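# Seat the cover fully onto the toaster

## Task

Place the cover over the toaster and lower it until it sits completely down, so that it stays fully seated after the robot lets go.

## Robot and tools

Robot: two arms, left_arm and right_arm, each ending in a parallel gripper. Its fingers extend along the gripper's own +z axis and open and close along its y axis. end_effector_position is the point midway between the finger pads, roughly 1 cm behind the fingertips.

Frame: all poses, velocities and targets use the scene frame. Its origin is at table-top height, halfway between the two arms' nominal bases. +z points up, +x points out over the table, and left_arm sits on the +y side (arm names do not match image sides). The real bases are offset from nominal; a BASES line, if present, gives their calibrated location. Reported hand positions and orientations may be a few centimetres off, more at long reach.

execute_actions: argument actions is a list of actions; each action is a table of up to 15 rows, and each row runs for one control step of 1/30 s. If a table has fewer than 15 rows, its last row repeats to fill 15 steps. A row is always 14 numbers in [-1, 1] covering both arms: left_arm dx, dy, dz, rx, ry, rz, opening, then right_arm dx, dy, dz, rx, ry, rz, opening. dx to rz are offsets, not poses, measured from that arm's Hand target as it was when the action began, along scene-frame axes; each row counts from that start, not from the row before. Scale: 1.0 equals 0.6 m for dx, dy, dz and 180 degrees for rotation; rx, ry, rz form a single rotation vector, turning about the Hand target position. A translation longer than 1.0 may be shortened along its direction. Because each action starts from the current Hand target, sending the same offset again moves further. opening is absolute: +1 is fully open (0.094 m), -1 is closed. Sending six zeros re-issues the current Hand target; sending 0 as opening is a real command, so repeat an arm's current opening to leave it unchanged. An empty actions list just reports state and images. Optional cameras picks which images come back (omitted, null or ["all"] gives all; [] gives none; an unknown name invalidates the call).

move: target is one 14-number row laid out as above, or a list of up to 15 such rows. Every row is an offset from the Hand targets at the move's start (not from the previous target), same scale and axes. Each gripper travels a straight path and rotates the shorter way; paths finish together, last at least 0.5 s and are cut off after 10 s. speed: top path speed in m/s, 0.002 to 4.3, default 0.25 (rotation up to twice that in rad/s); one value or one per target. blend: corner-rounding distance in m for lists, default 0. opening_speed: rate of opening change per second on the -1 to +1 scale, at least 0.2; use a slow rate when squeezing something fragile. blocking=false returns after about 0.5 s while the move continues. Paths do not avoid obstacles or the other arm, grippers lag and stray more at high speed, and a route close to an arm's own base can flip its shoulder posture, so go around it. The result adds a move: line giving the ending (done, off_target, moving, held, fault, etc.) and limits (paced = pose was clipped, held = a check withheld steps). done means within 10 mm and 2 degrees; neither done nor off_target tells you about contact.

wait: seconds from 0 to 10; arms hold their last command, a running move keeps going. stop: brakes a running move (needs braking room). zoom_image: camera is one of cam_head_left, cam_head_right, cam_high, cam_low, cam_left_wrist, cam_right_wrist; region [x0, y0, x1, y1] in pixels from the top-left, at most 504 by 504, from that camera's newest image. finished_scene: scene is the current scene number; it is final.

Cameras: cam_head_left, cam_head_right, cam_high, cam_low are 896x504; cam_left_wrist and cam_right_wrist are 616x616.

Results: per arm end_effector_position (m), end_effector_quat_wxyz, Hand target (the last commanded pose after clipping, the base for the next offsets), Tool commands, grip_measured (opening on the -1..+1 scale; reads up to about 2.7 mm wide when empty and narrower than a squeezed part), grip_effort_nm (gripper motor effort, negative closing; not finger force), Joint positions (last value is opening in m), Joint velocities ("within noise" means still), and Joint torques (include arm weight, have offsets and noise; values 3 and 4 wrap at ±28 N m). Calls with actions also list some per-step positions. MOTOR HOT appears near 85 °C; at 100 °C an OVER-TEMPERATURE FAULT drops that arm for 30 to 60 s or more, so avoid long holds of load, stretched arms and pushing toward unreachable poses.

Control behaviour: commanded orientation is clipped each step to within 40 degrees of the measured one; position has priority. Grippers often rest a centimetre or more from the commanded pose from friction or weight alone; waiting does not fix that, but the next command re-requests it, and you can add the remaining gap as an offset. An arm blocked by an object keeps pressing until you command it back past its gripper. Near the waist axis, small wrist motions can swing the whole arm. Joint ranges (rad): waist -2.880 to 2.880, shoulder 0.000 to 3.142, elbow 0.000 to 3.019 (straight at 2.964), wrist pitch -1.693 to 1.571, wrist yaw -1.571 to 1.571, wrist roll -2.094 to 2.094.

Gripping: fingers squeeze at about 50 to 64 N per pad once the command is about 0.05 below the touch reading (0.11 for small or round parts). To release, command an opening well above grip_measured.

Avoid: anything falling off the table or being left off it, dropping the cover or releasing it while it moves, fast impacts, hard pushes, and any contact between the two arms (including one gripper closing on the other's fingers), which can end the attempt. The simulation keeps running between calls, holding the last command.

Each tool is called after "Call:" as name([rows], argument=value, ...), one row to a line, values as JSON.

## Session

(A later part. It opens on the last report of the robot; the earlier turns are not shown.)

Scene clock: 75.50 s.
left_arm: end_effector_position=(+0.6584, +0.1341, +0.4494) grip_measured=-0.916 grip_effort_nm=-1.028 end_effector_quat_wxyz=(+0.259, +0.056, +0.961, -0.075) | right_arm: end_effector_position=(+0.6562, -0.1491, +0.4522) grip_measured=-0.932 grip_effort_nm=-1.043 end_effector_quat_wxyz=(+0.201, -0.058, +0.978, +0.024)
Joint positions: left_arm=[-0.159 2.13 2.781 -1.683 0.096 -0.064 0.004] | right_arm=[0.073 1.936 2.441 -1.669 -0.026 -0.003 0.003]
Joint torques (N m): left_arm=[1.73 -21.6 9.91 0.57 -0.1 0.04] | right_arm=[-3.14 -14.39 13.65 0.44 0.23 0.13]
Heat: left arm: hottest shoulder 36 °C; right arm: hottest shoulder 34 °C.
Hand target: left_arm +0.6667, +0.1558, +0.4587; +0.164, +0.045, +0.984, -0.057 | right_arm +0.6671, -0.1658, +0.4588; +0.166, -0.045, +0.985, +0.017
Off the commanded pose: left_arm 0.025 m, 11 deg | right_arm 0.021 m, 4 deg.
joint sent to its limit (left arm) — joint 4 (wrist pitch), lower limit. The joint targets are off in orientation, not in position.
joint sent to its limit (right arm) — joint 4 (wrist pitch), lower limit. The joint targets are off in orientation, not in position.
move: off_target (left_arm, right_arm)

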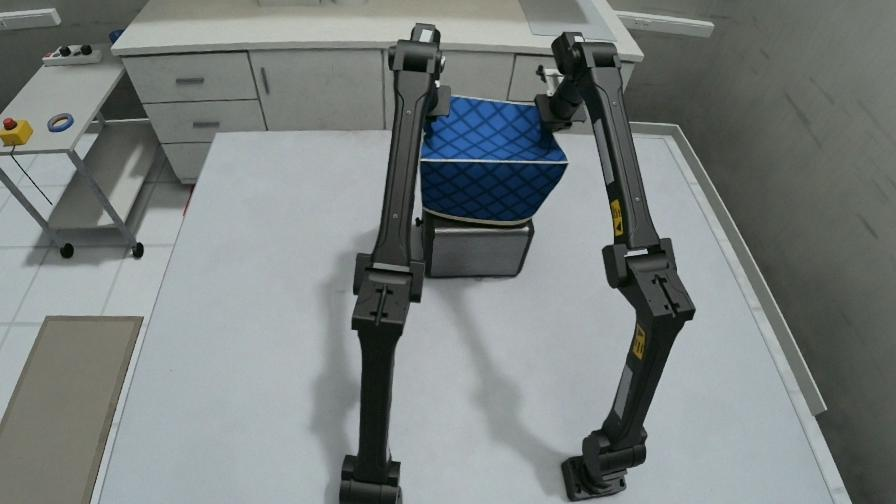

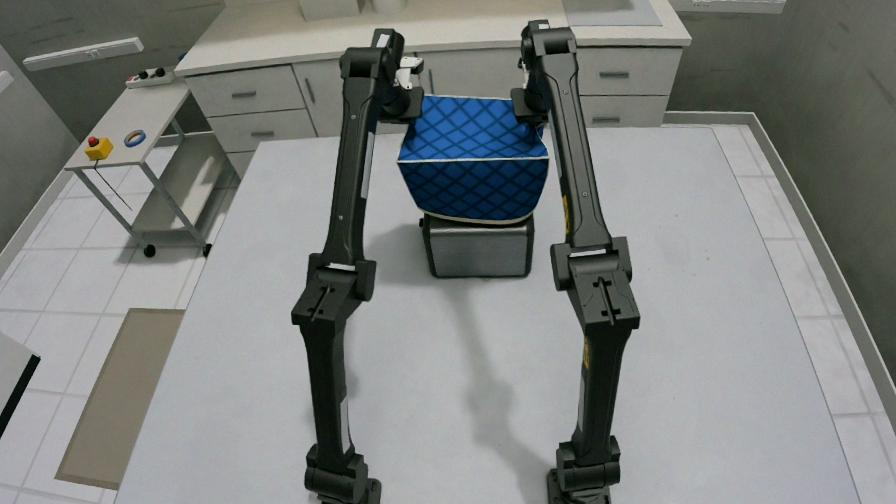

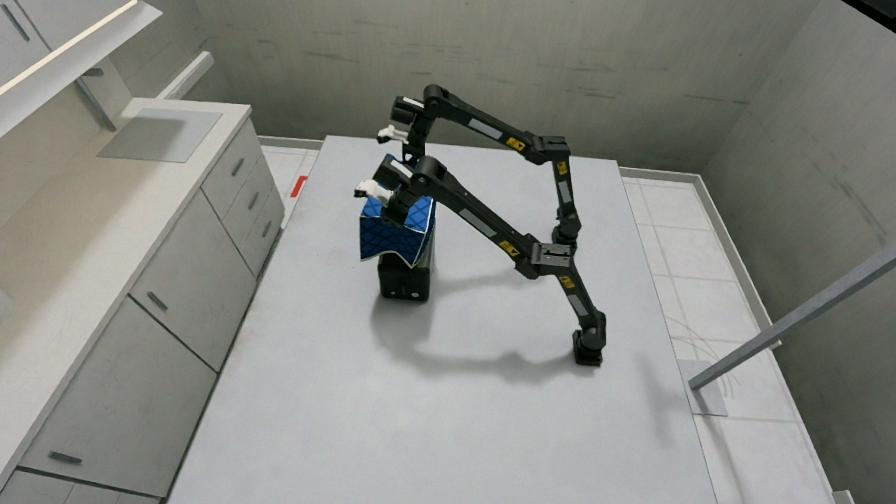

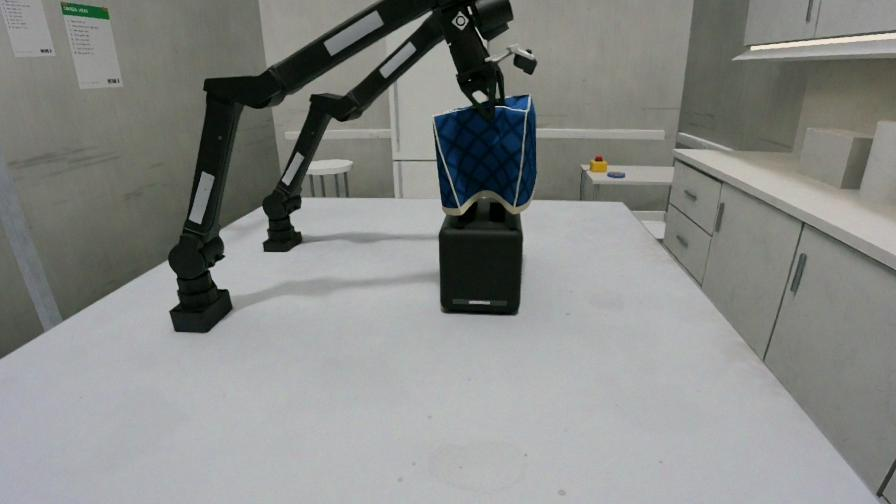

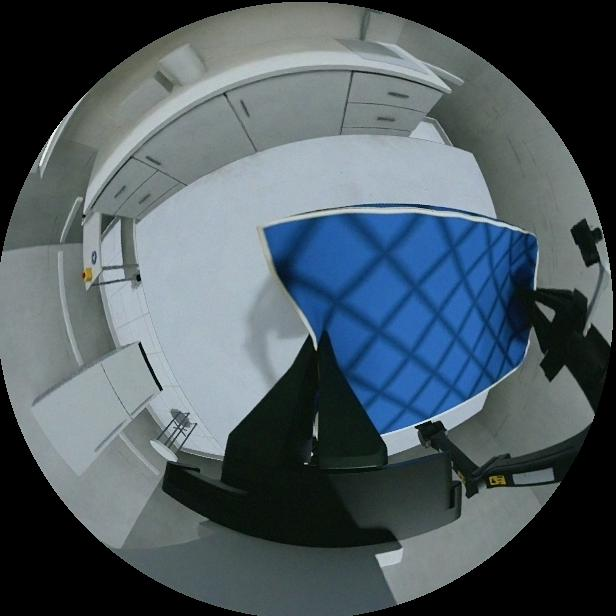

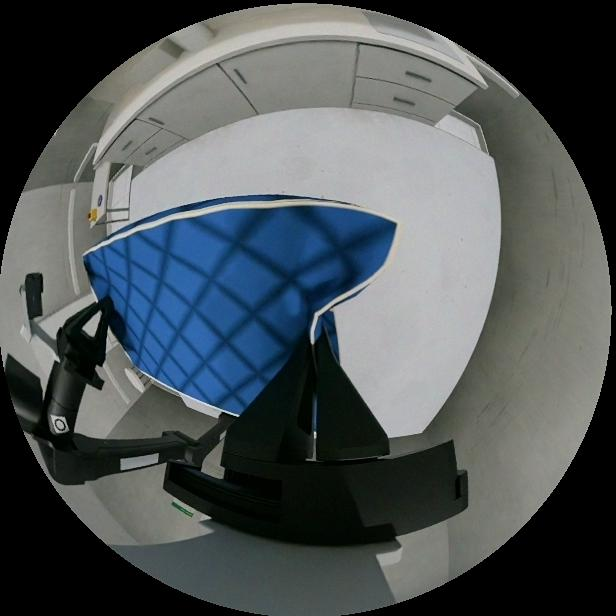

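Call:
move([
  [0.0,-0.04,0.0,-0.03,0,0,-1,0.0,0.035,0.0,0.04,0,0,-1],
], speed=0.09)

Call:
zoom_image(camera="cam_low", region=[370, 60, 570, 260])

Call:
zoom_image(camera="cam_high", region=[320, 140, 500, 320])

Scene clock: 83.43 s.
left_arm: end_effector_position=(+0.6617, +0.1291, +0.4518) grip_measured=-0.916 grip_effort_nm=-1.028 end_effector_quat_wxyz=(+0.258, +0.035, +0.959, -0.115) | right_arm: end_effector_position=(+0.6578, -0.1451, +0.4512) grip_measured=-0.932 grip_effort_nm=-1.043 end_effector_quat_wxyz=(+0.196, -0.038, +0.977, +0.076)
Joint positions: left_arm=[-0.148 2.148 2.811 -1.683 0.167 -0.117 0.004] | right_arm=[0.052 1.945 2.449 -1.671 -0.13 0.038 0.003]
Joint torques (N m): left_arm=[0.62 -21.95 9.72 0.62 0.36 -0.07] | right_arm=[-1.14 -14.15 13.83 0.57 -0.39 0.23]
Heat: left arm: hottest elbow 36 °C; right arm: hottest shoulder 34 °C.
Hand target: left_arm +0.6667, +0.1320, +0.4590; +0.166, +0.037, +0.980, -0.103 | right_arm +0.6670, -0.1449, +0.4588; +0.168, -0.035, +0.982, +0.079
Off the commanded pose: left_arm 0.009 m, 11 deg | right_arm 0.012 m, 3 deg.
joint sent to its limit (left arm) — joint 4 (wrist pitch), lower limit. The joint targets are off in orientation, not in position.
joint sent to its limit (right arm) — joint 4 (wrist pitch), lower limit. The joint targets are off in orientation, not in position.
move: off_target (left_arm, right_arm)

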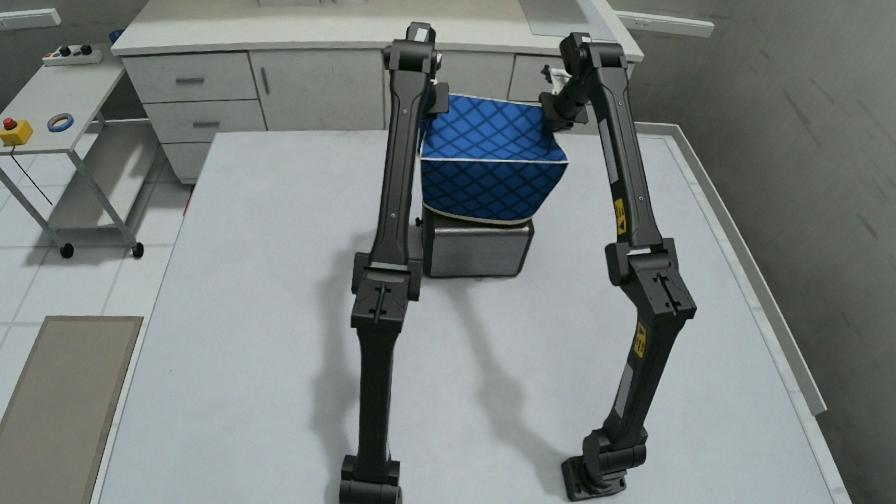

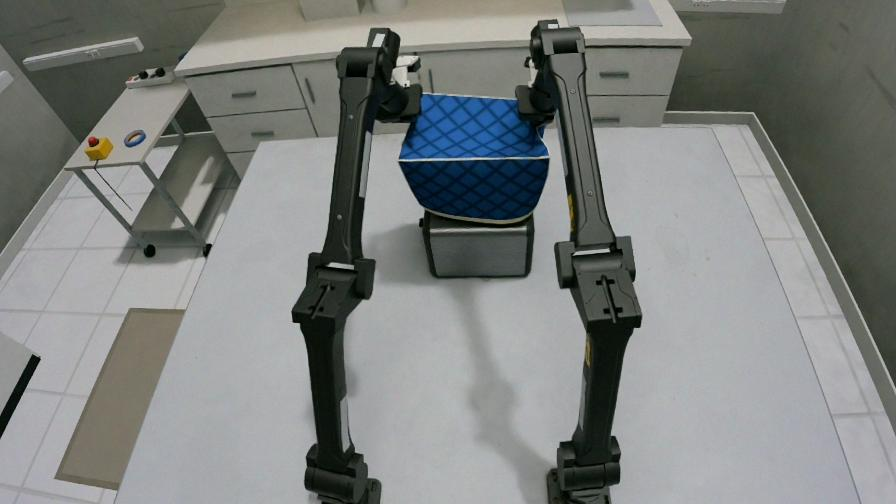

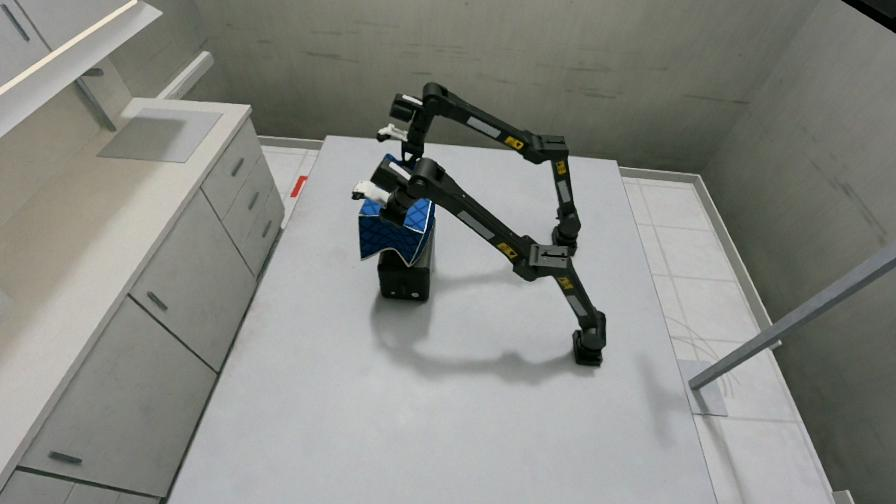

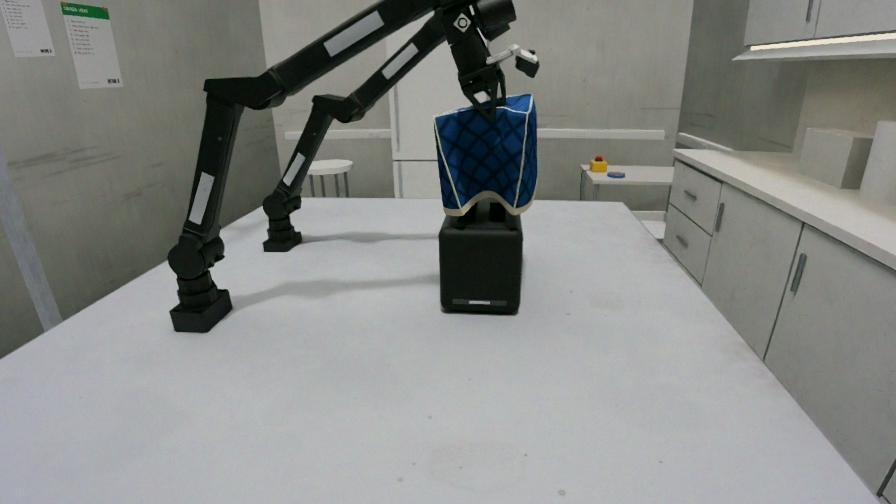

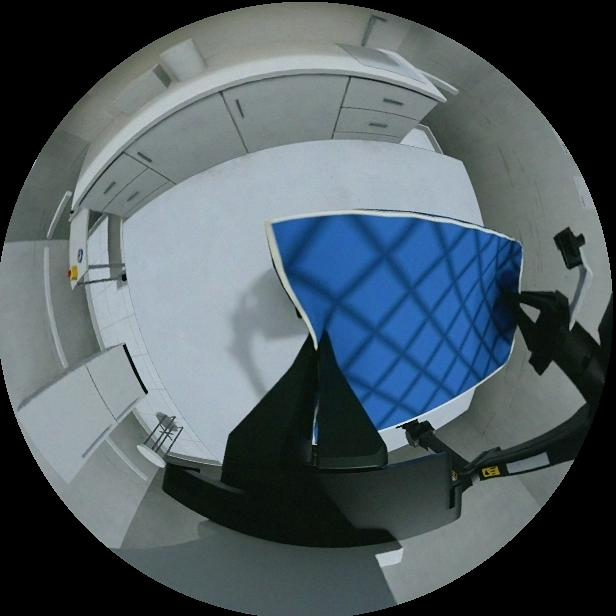

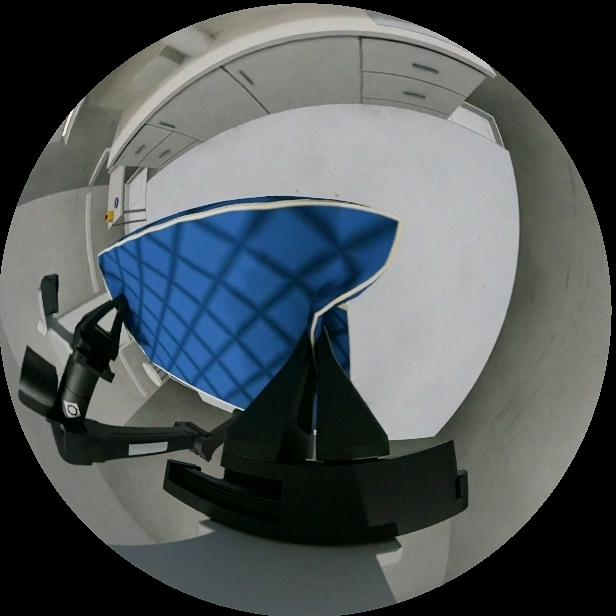

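Scaled by 2.520.

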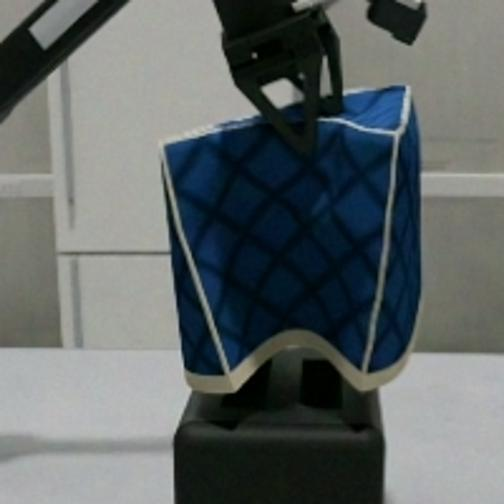

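Scaled by 2.800.

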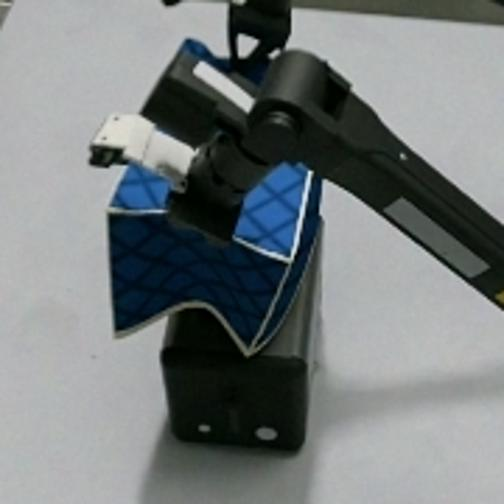

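Call:
move([
  [0,0,0.06,0,0,0,-1,0,0,0.06,0,0,0,-1],
  [-0.44,0.01,0.06,0,0,0,-1,-0.44,-0.01,0.06,0,0,0,-1],
  [-0.44,0.01,-0.435,0,0,0,-1,-0.44,-0.01,-0.445,0,0,0,-1],
], speed=[0.15,0.2,0.14], cameras=["cam_low"])

Call:
zoom_image(camera="cam_low", region=[270, 130, 470, 330])

Scene clock: 95.83 s.
left_arm: end_effector_position=(+0.3994, +0.1348, +0.1998) grip_measured=-0.916 grip_effort_nm=-1.028 end_effector_quat_wxyz=(+0.162, +0.040, +0.980, -0.109) | right_arm: end_effector_position=(+0.4055, -0.1463, +0.2085) grip_measured=-0.932 grip_effort_nm=-1.033 end_effector_quat_wxyz=(+0.184, -0.041, +0.978, +0.088)
Joint positions: left_arm=[-0.222 1.341 1.075 -0.943 0.156 -0.164 0.004] | right_arm=[0.102 1.191 0.91 -0.9 -0.137 0.081 0.003]
Joint torques (N m): left_arm=[0.38 -11.05 7.27 0.94 -0.44 0.08] | right_arm=[-1.26 -4.89 7.76 1.02 0.56 0.16]
Heat: left arm: hottest elbow 37 °C; right arm: hottest shoulder 34 °C.
Hand target: left_arm +0.4025, +0.1380, +0.1979; +0.166, +0.037, +0.980, -0.103 | right_arm +0.4031, -0.1509, +0.1917; +0.168, -0.035, +0.982, +0.079
Off the commanded pose: left_arm 0.005 m, 1 deg | right_arm 0.018 m, 2 deg.
elbow stopped short (left arm): the move would have taken joint 3 (elbow) straighter than the controller allows.
move: off_target (right_arm)

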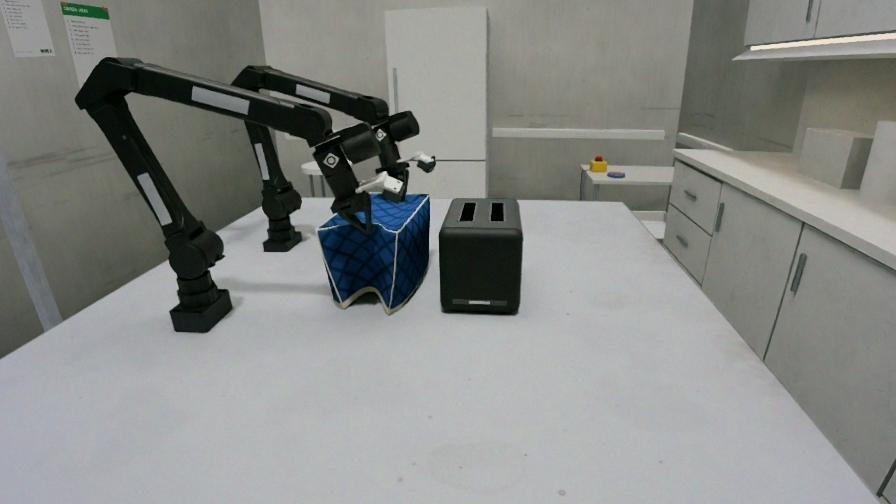

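Scaled by 2.520.

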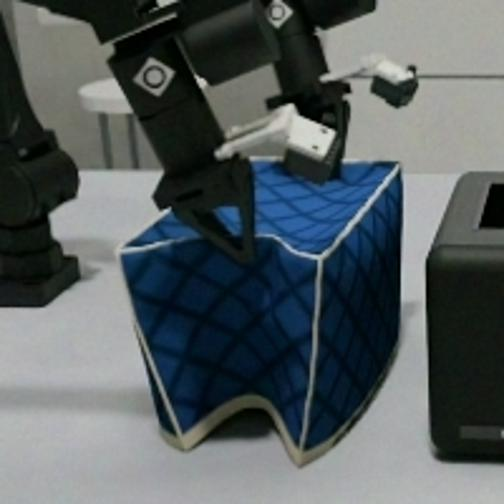

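Call:
move([
  [0,0,0,0,0,0,0,0,0,0,0,0,0,0],
  [0.0,0.02,0.12,0,0,0,0,0,-0.02,0.12,0,0,0,0],
  [-0.01,0.06,0.12,-0.093,0,0,0.2,-0.01,-0.05,0.12,0.098,0,0,0.2],
], speed=0.15, opening_speed=1)

Call:
zoom_image(camera="cam_low", region=[270, 130, 470, 330])

Scene clock: 104.60 s.
left_arm: end_effector_position=(+0.3937, +0.1686, +0.2579) grip_measured=+0.197 grip_effort_nm=0.115 end_effector_quat_wxyz=(+0.148, +0.009, +0.958, -0.245) | right_arm: end_effector_position=(+0.3927, -0.1769, +0.2536) grip_measured=+0.197 grip_effort_nm=0.110 end_effector_quat_wxyz=(+0.158, -0.004, +0.960, +0.229)
Joint positions: left_arm=[-0.03 1.295 1.15 -1.091 0.483 -0.09 0.056] | right_arm=[-0.119 1.168 0.985 -1.084 -0.484 -0.014 0.056]
Joint torques (N m): left_arm=[1.14 -12.92 7.91 0.98 0.42 0.2] | right_arm=[-1.9 -6.48 10.91 0.55 -0.45 -0.1]
Heat: left arm: hottest elbow 37 °C; right arm: hottest shoulder 33 °C.
Hand target: left_arm +0.3966, +0.1739, +0.2699; +0.170, +0.012, +0.955, -0.245 | right_arm +0.3971, -0.1809, +0.2638; +0.172, -0.008, +0.958, +0.228
Off the commanded pose: left_arm 0.013 m, 3 deg | right_arm 0.012 m, 2 deg.
move: off_target (left_arm, right_arm); target 3's new opening was sent with left_arm's hand 0.014 m and 3 deg from that target

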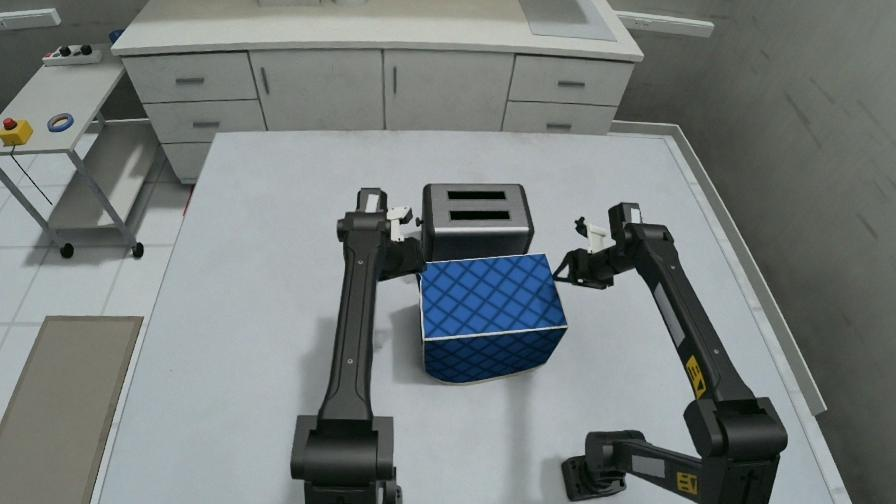

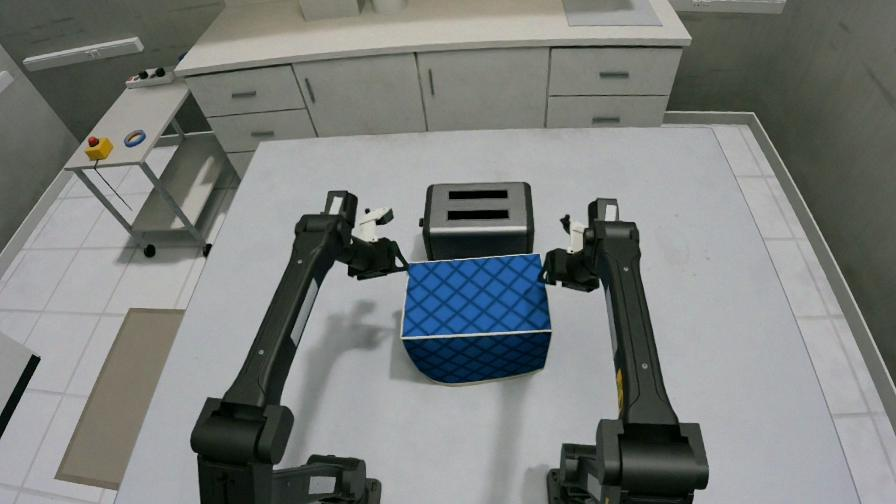

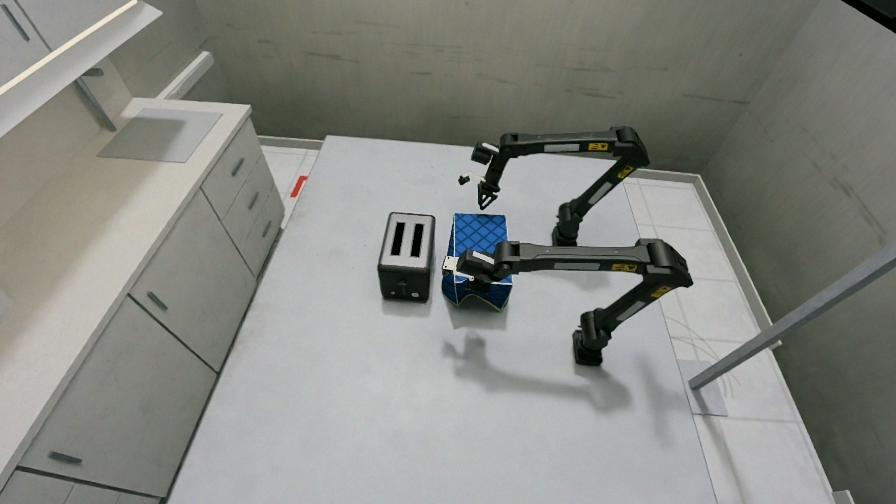

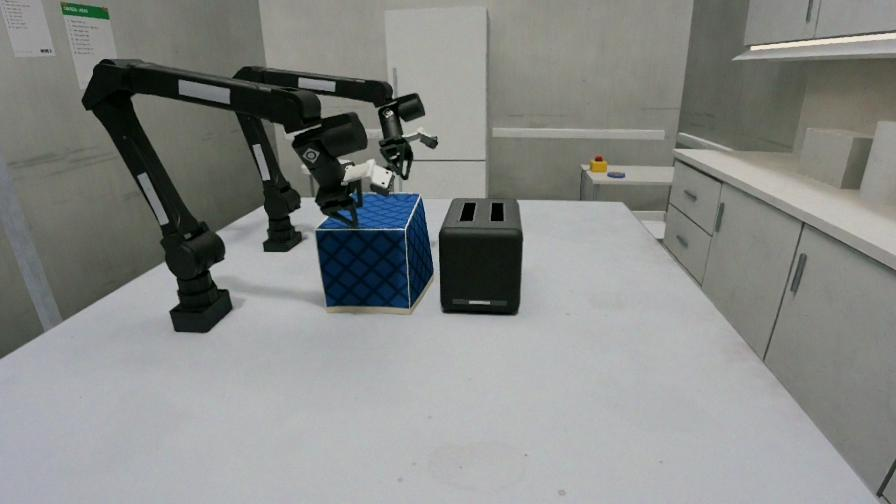

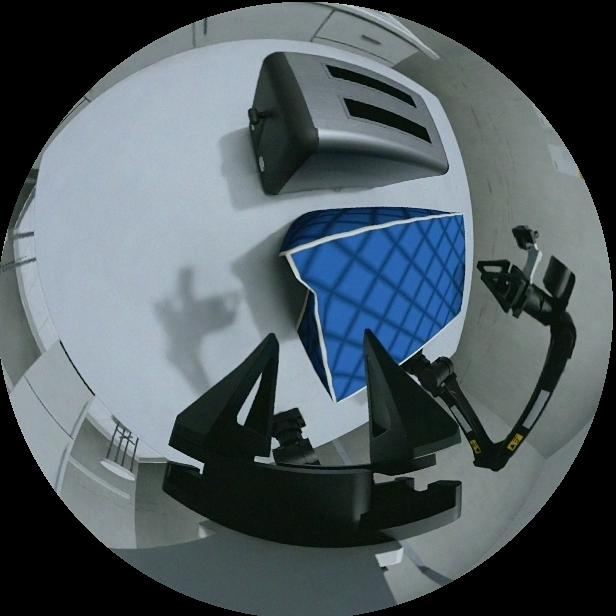

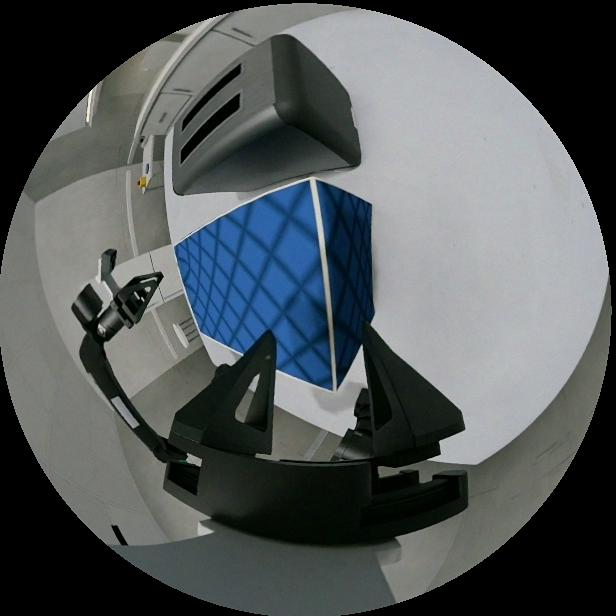

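Scaled by 2.520.

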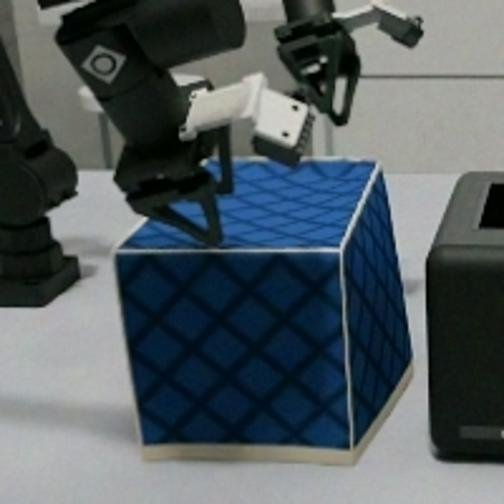

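Call:
move(target=[-0.0,-0.055,-0.115,0,0,0,0.2,-0.005,0.055,-0.115,0,0,0,0.2], speed=0.1, cameras=["cam_low","cam_left_wrist","cam_right_wrist"])

Call:
zoom_image(camera="cam_low", region=[270, 130, 470, 330])

Scene clock: 109.97 s.
left_arm: end_effector_position=(+0.3924, +0.1472, +0.2046) grip_measured=+0.198 grip_effort_nm=0.105 end_effector_quat_wxyz=(+0.171, +0.010, +0.955, -0.244) | right_arm: end_effector_position=(+0.3950, -0.1521, +0.2056) grip_measured=+0.198 grip_effort_nm=0.105 end_effector_quat_wxyz=(+0.183, -0.012, +0.956, +0.228)
Joint positions: left_arm=[-0.088 1.297 0.997 -0.86 0.457 -0.158 0.056] | right_arm=[-0.044 1.173 0.846 -0.854 -0.458 0.059 0.056]
Joint torques (N m): left_arm=[-1.14 -9.41 7.72 1.17 0.13 0.01] | right_arm=[0.03 -4.78 8.23 1.09 -0.11 0.25]
Heat: left arm: hottest elbow 37 °C; right arm: hottest shoulder 33 °C.
Hand target: left_arm +0.3966, +0.1409, +0.2008; +0.170, +0.012, +0.955, -0.245 | right_arm +0.3941, -0.1479, +0.1946; +0.172, -0.008, +0.958, +0.228
Off the commanded pose: left_arm 0.008 m, 0 deg | right_arm 0.012 m, 1 deg.
move: off_target (right_arm)

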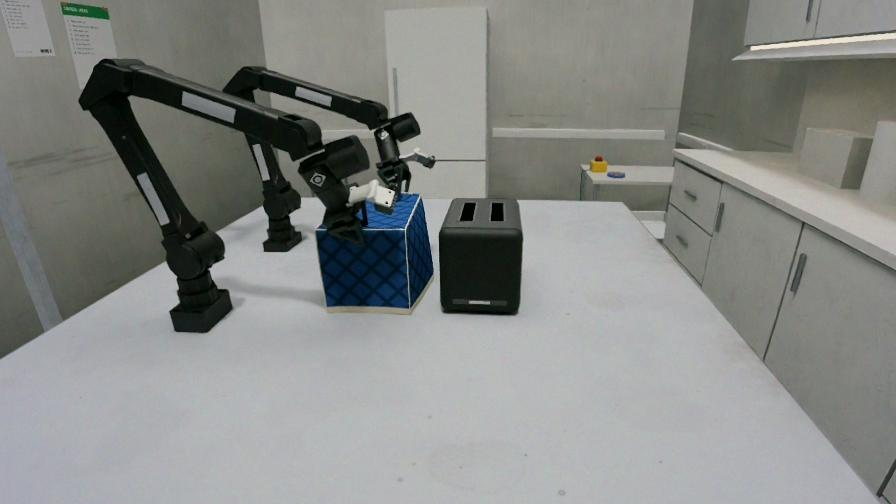

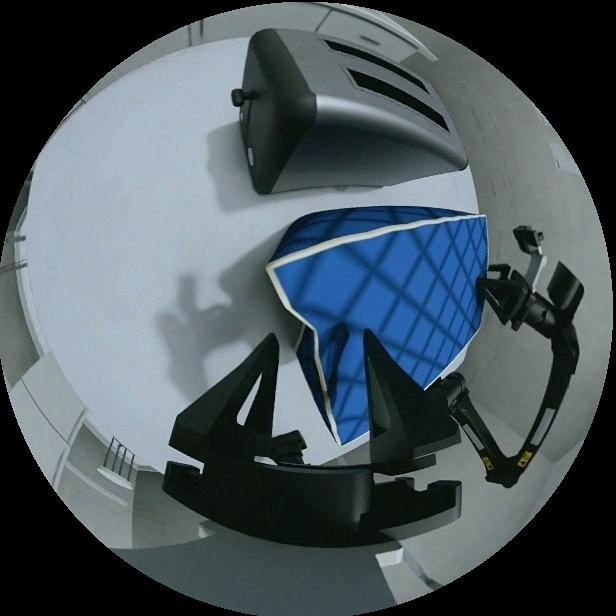

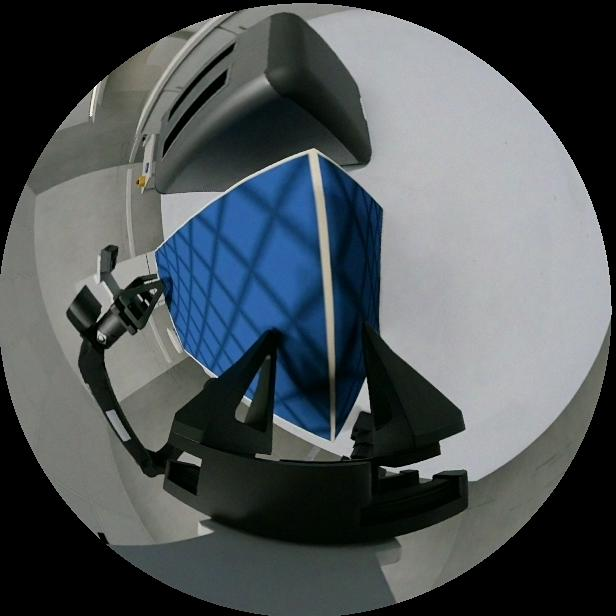

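Scaled by 2.520.

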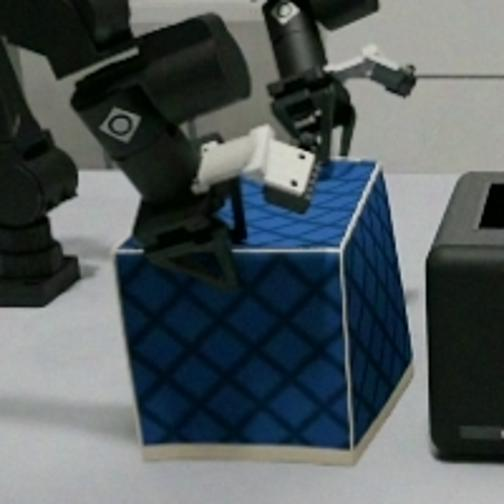

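Call:
move([
  [0,0,-0.005,0,0,0,-1,-0.0,0,-0.0,0,0,0,-1],
  [0,0,0.44,0,0,0,-1,0,0,0.455,0,0,0,-1],
  [0.425,0.0,0.475,0.09,0,0,-1,0.437,-0.01,0.49,-0.09,0,0,-1],
], speed=[0.1,0.14,0.15])

Call:
zoom_image(camera="cam_low", region=[370, 60, 570, 260])

Call:
zoom_image(camera="cam_head_right", region=[360, 90, 580, 290])

Scene clock: 125.10 s.
left_arm: end_effector_position=(+0.6513, +0.1462, +0.4742) grip_measured=-0.931 grip_effort_nm=-1.033 end_effector_quat_wxyz=(+0.268, +0.011, +0.954, -0.132) | right_arm: end_effector_position=(+0.6492, -0.1563, +0.4785) grip_measured=-0.942 grip_effort_nm=-1.043 end_effector_quat_wxyz=(+0.215, -0.014, +0.971, +0.103)
Joint positions: left_arm=[-0.118 2.103 2.789 -1.68 0.199 -0.149 0.003] | right_arm=[0.022 1.912 2.462 -1.672 -0.181 0.071 0.003]
Joint torques (N m): left_arm=[-0.67 -21.89 9.68 0.44 -0.12 0.24] | right_arm=[-0.44 -14.21 13.57 0.62 0.23 -0.12]
Heat: left arm: hottest elbow 37 °C; right arm: hottest elbow 34 °C.
Hand target: left_arm +0.6516, +0.1409, +0.4859; +0.166, +0.036, +0.980, -0.108 | right_arm +0.6562, -0.1537, +0.4888; +0.169, -0.033, +0.981, +0.091
Off the commanded pose: left_arm 0.013 m, 13 deg | right_arm 0.013 m, 6 deg.
joint sent to its limit (left arm) — joint 4 (wrist pitch), lower limit. The joint targets are off in orientation, not in position.
joint sent to its limit (right arm) — joint 4 (wrist pitch), lower limit. The joint targets are off in orientation, not in position.
move: off_target (left_arm, right_arm)

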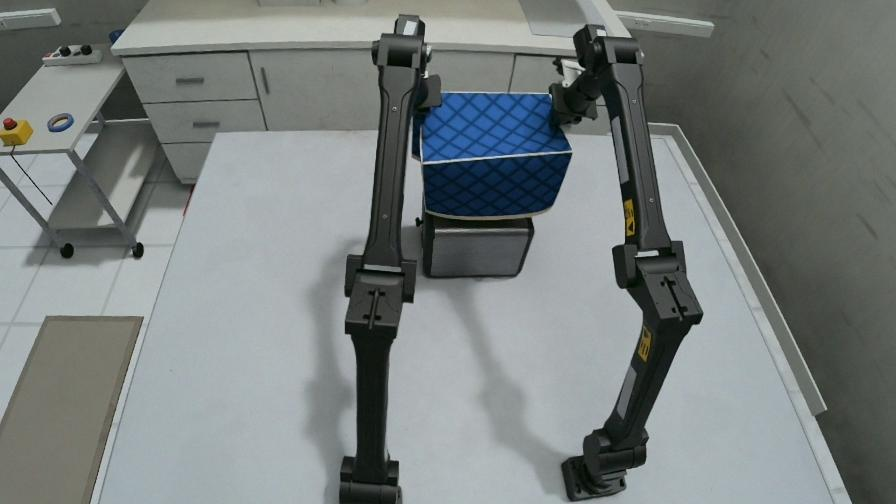

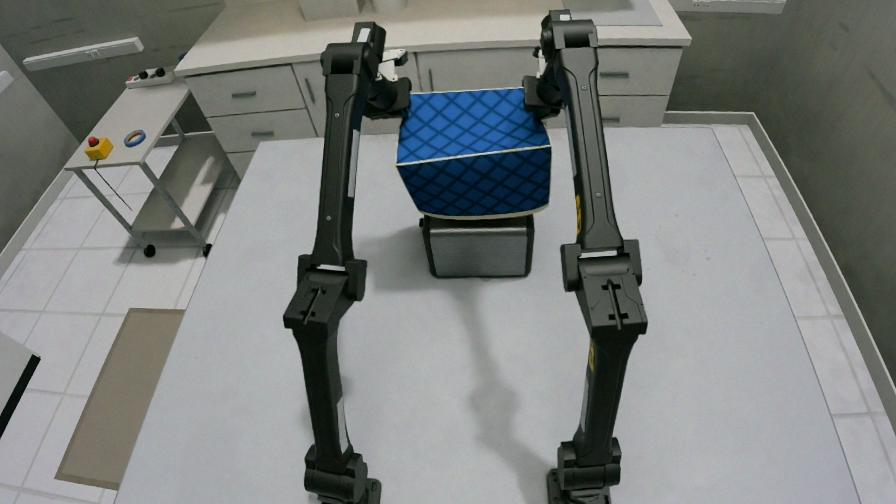

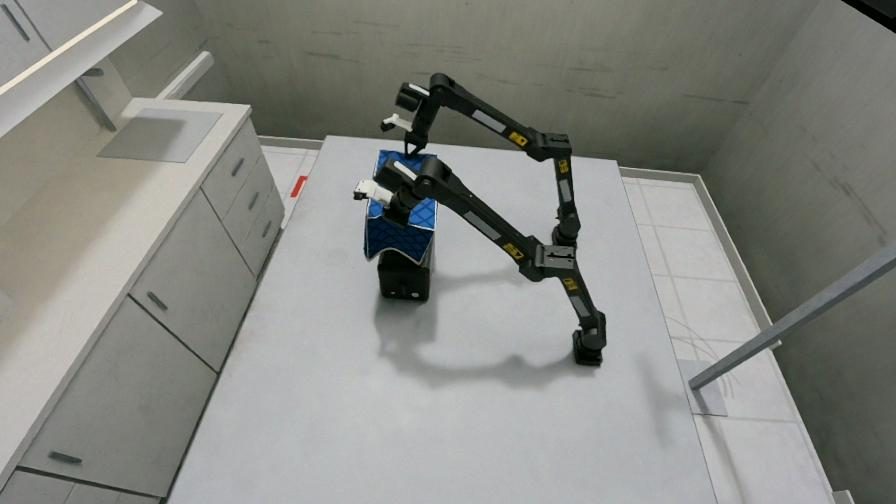

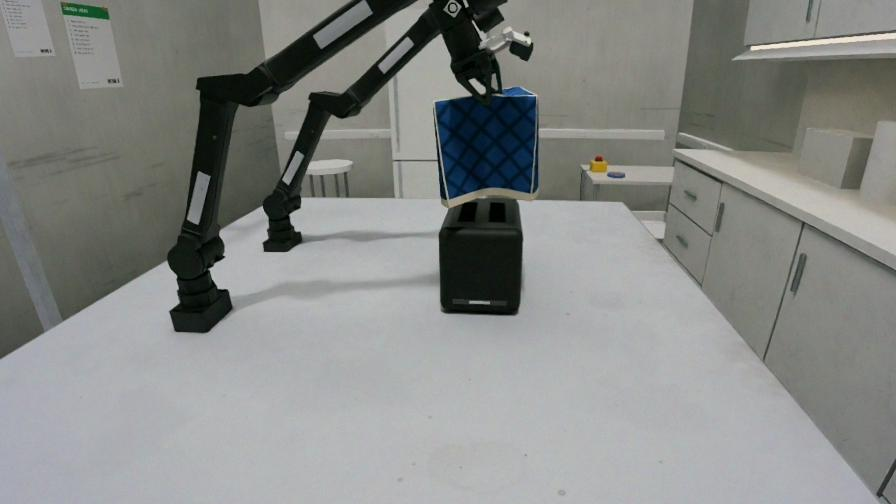

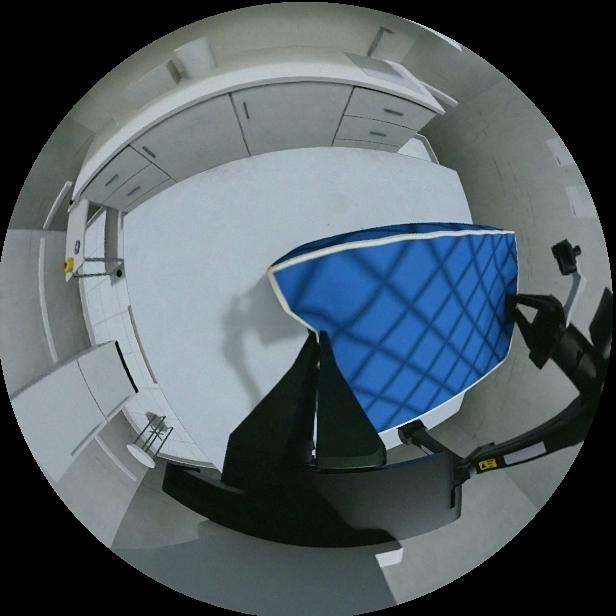

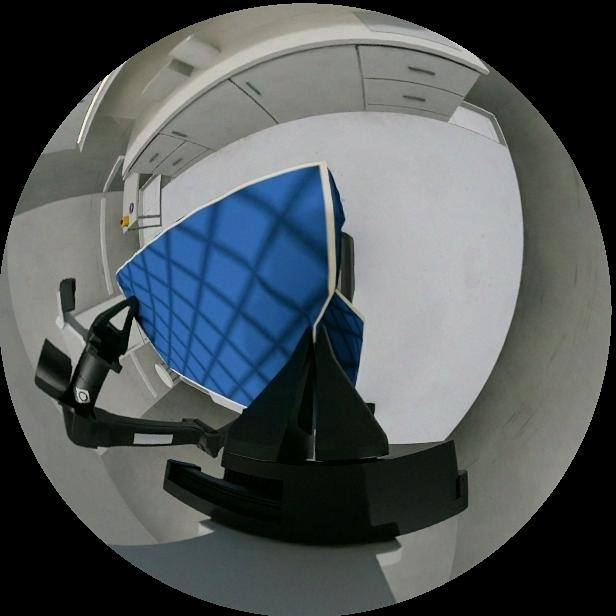

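Scaled by 2.520.

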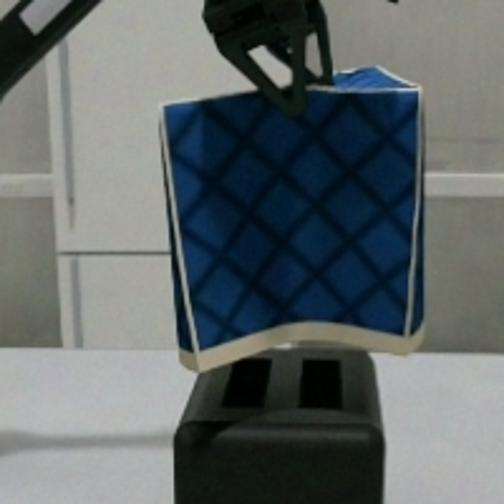

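Scaled by 2.291.

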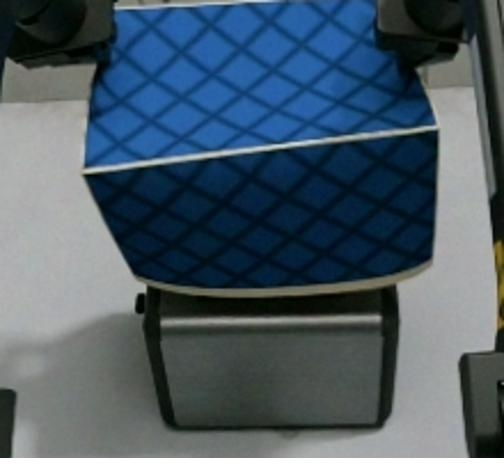

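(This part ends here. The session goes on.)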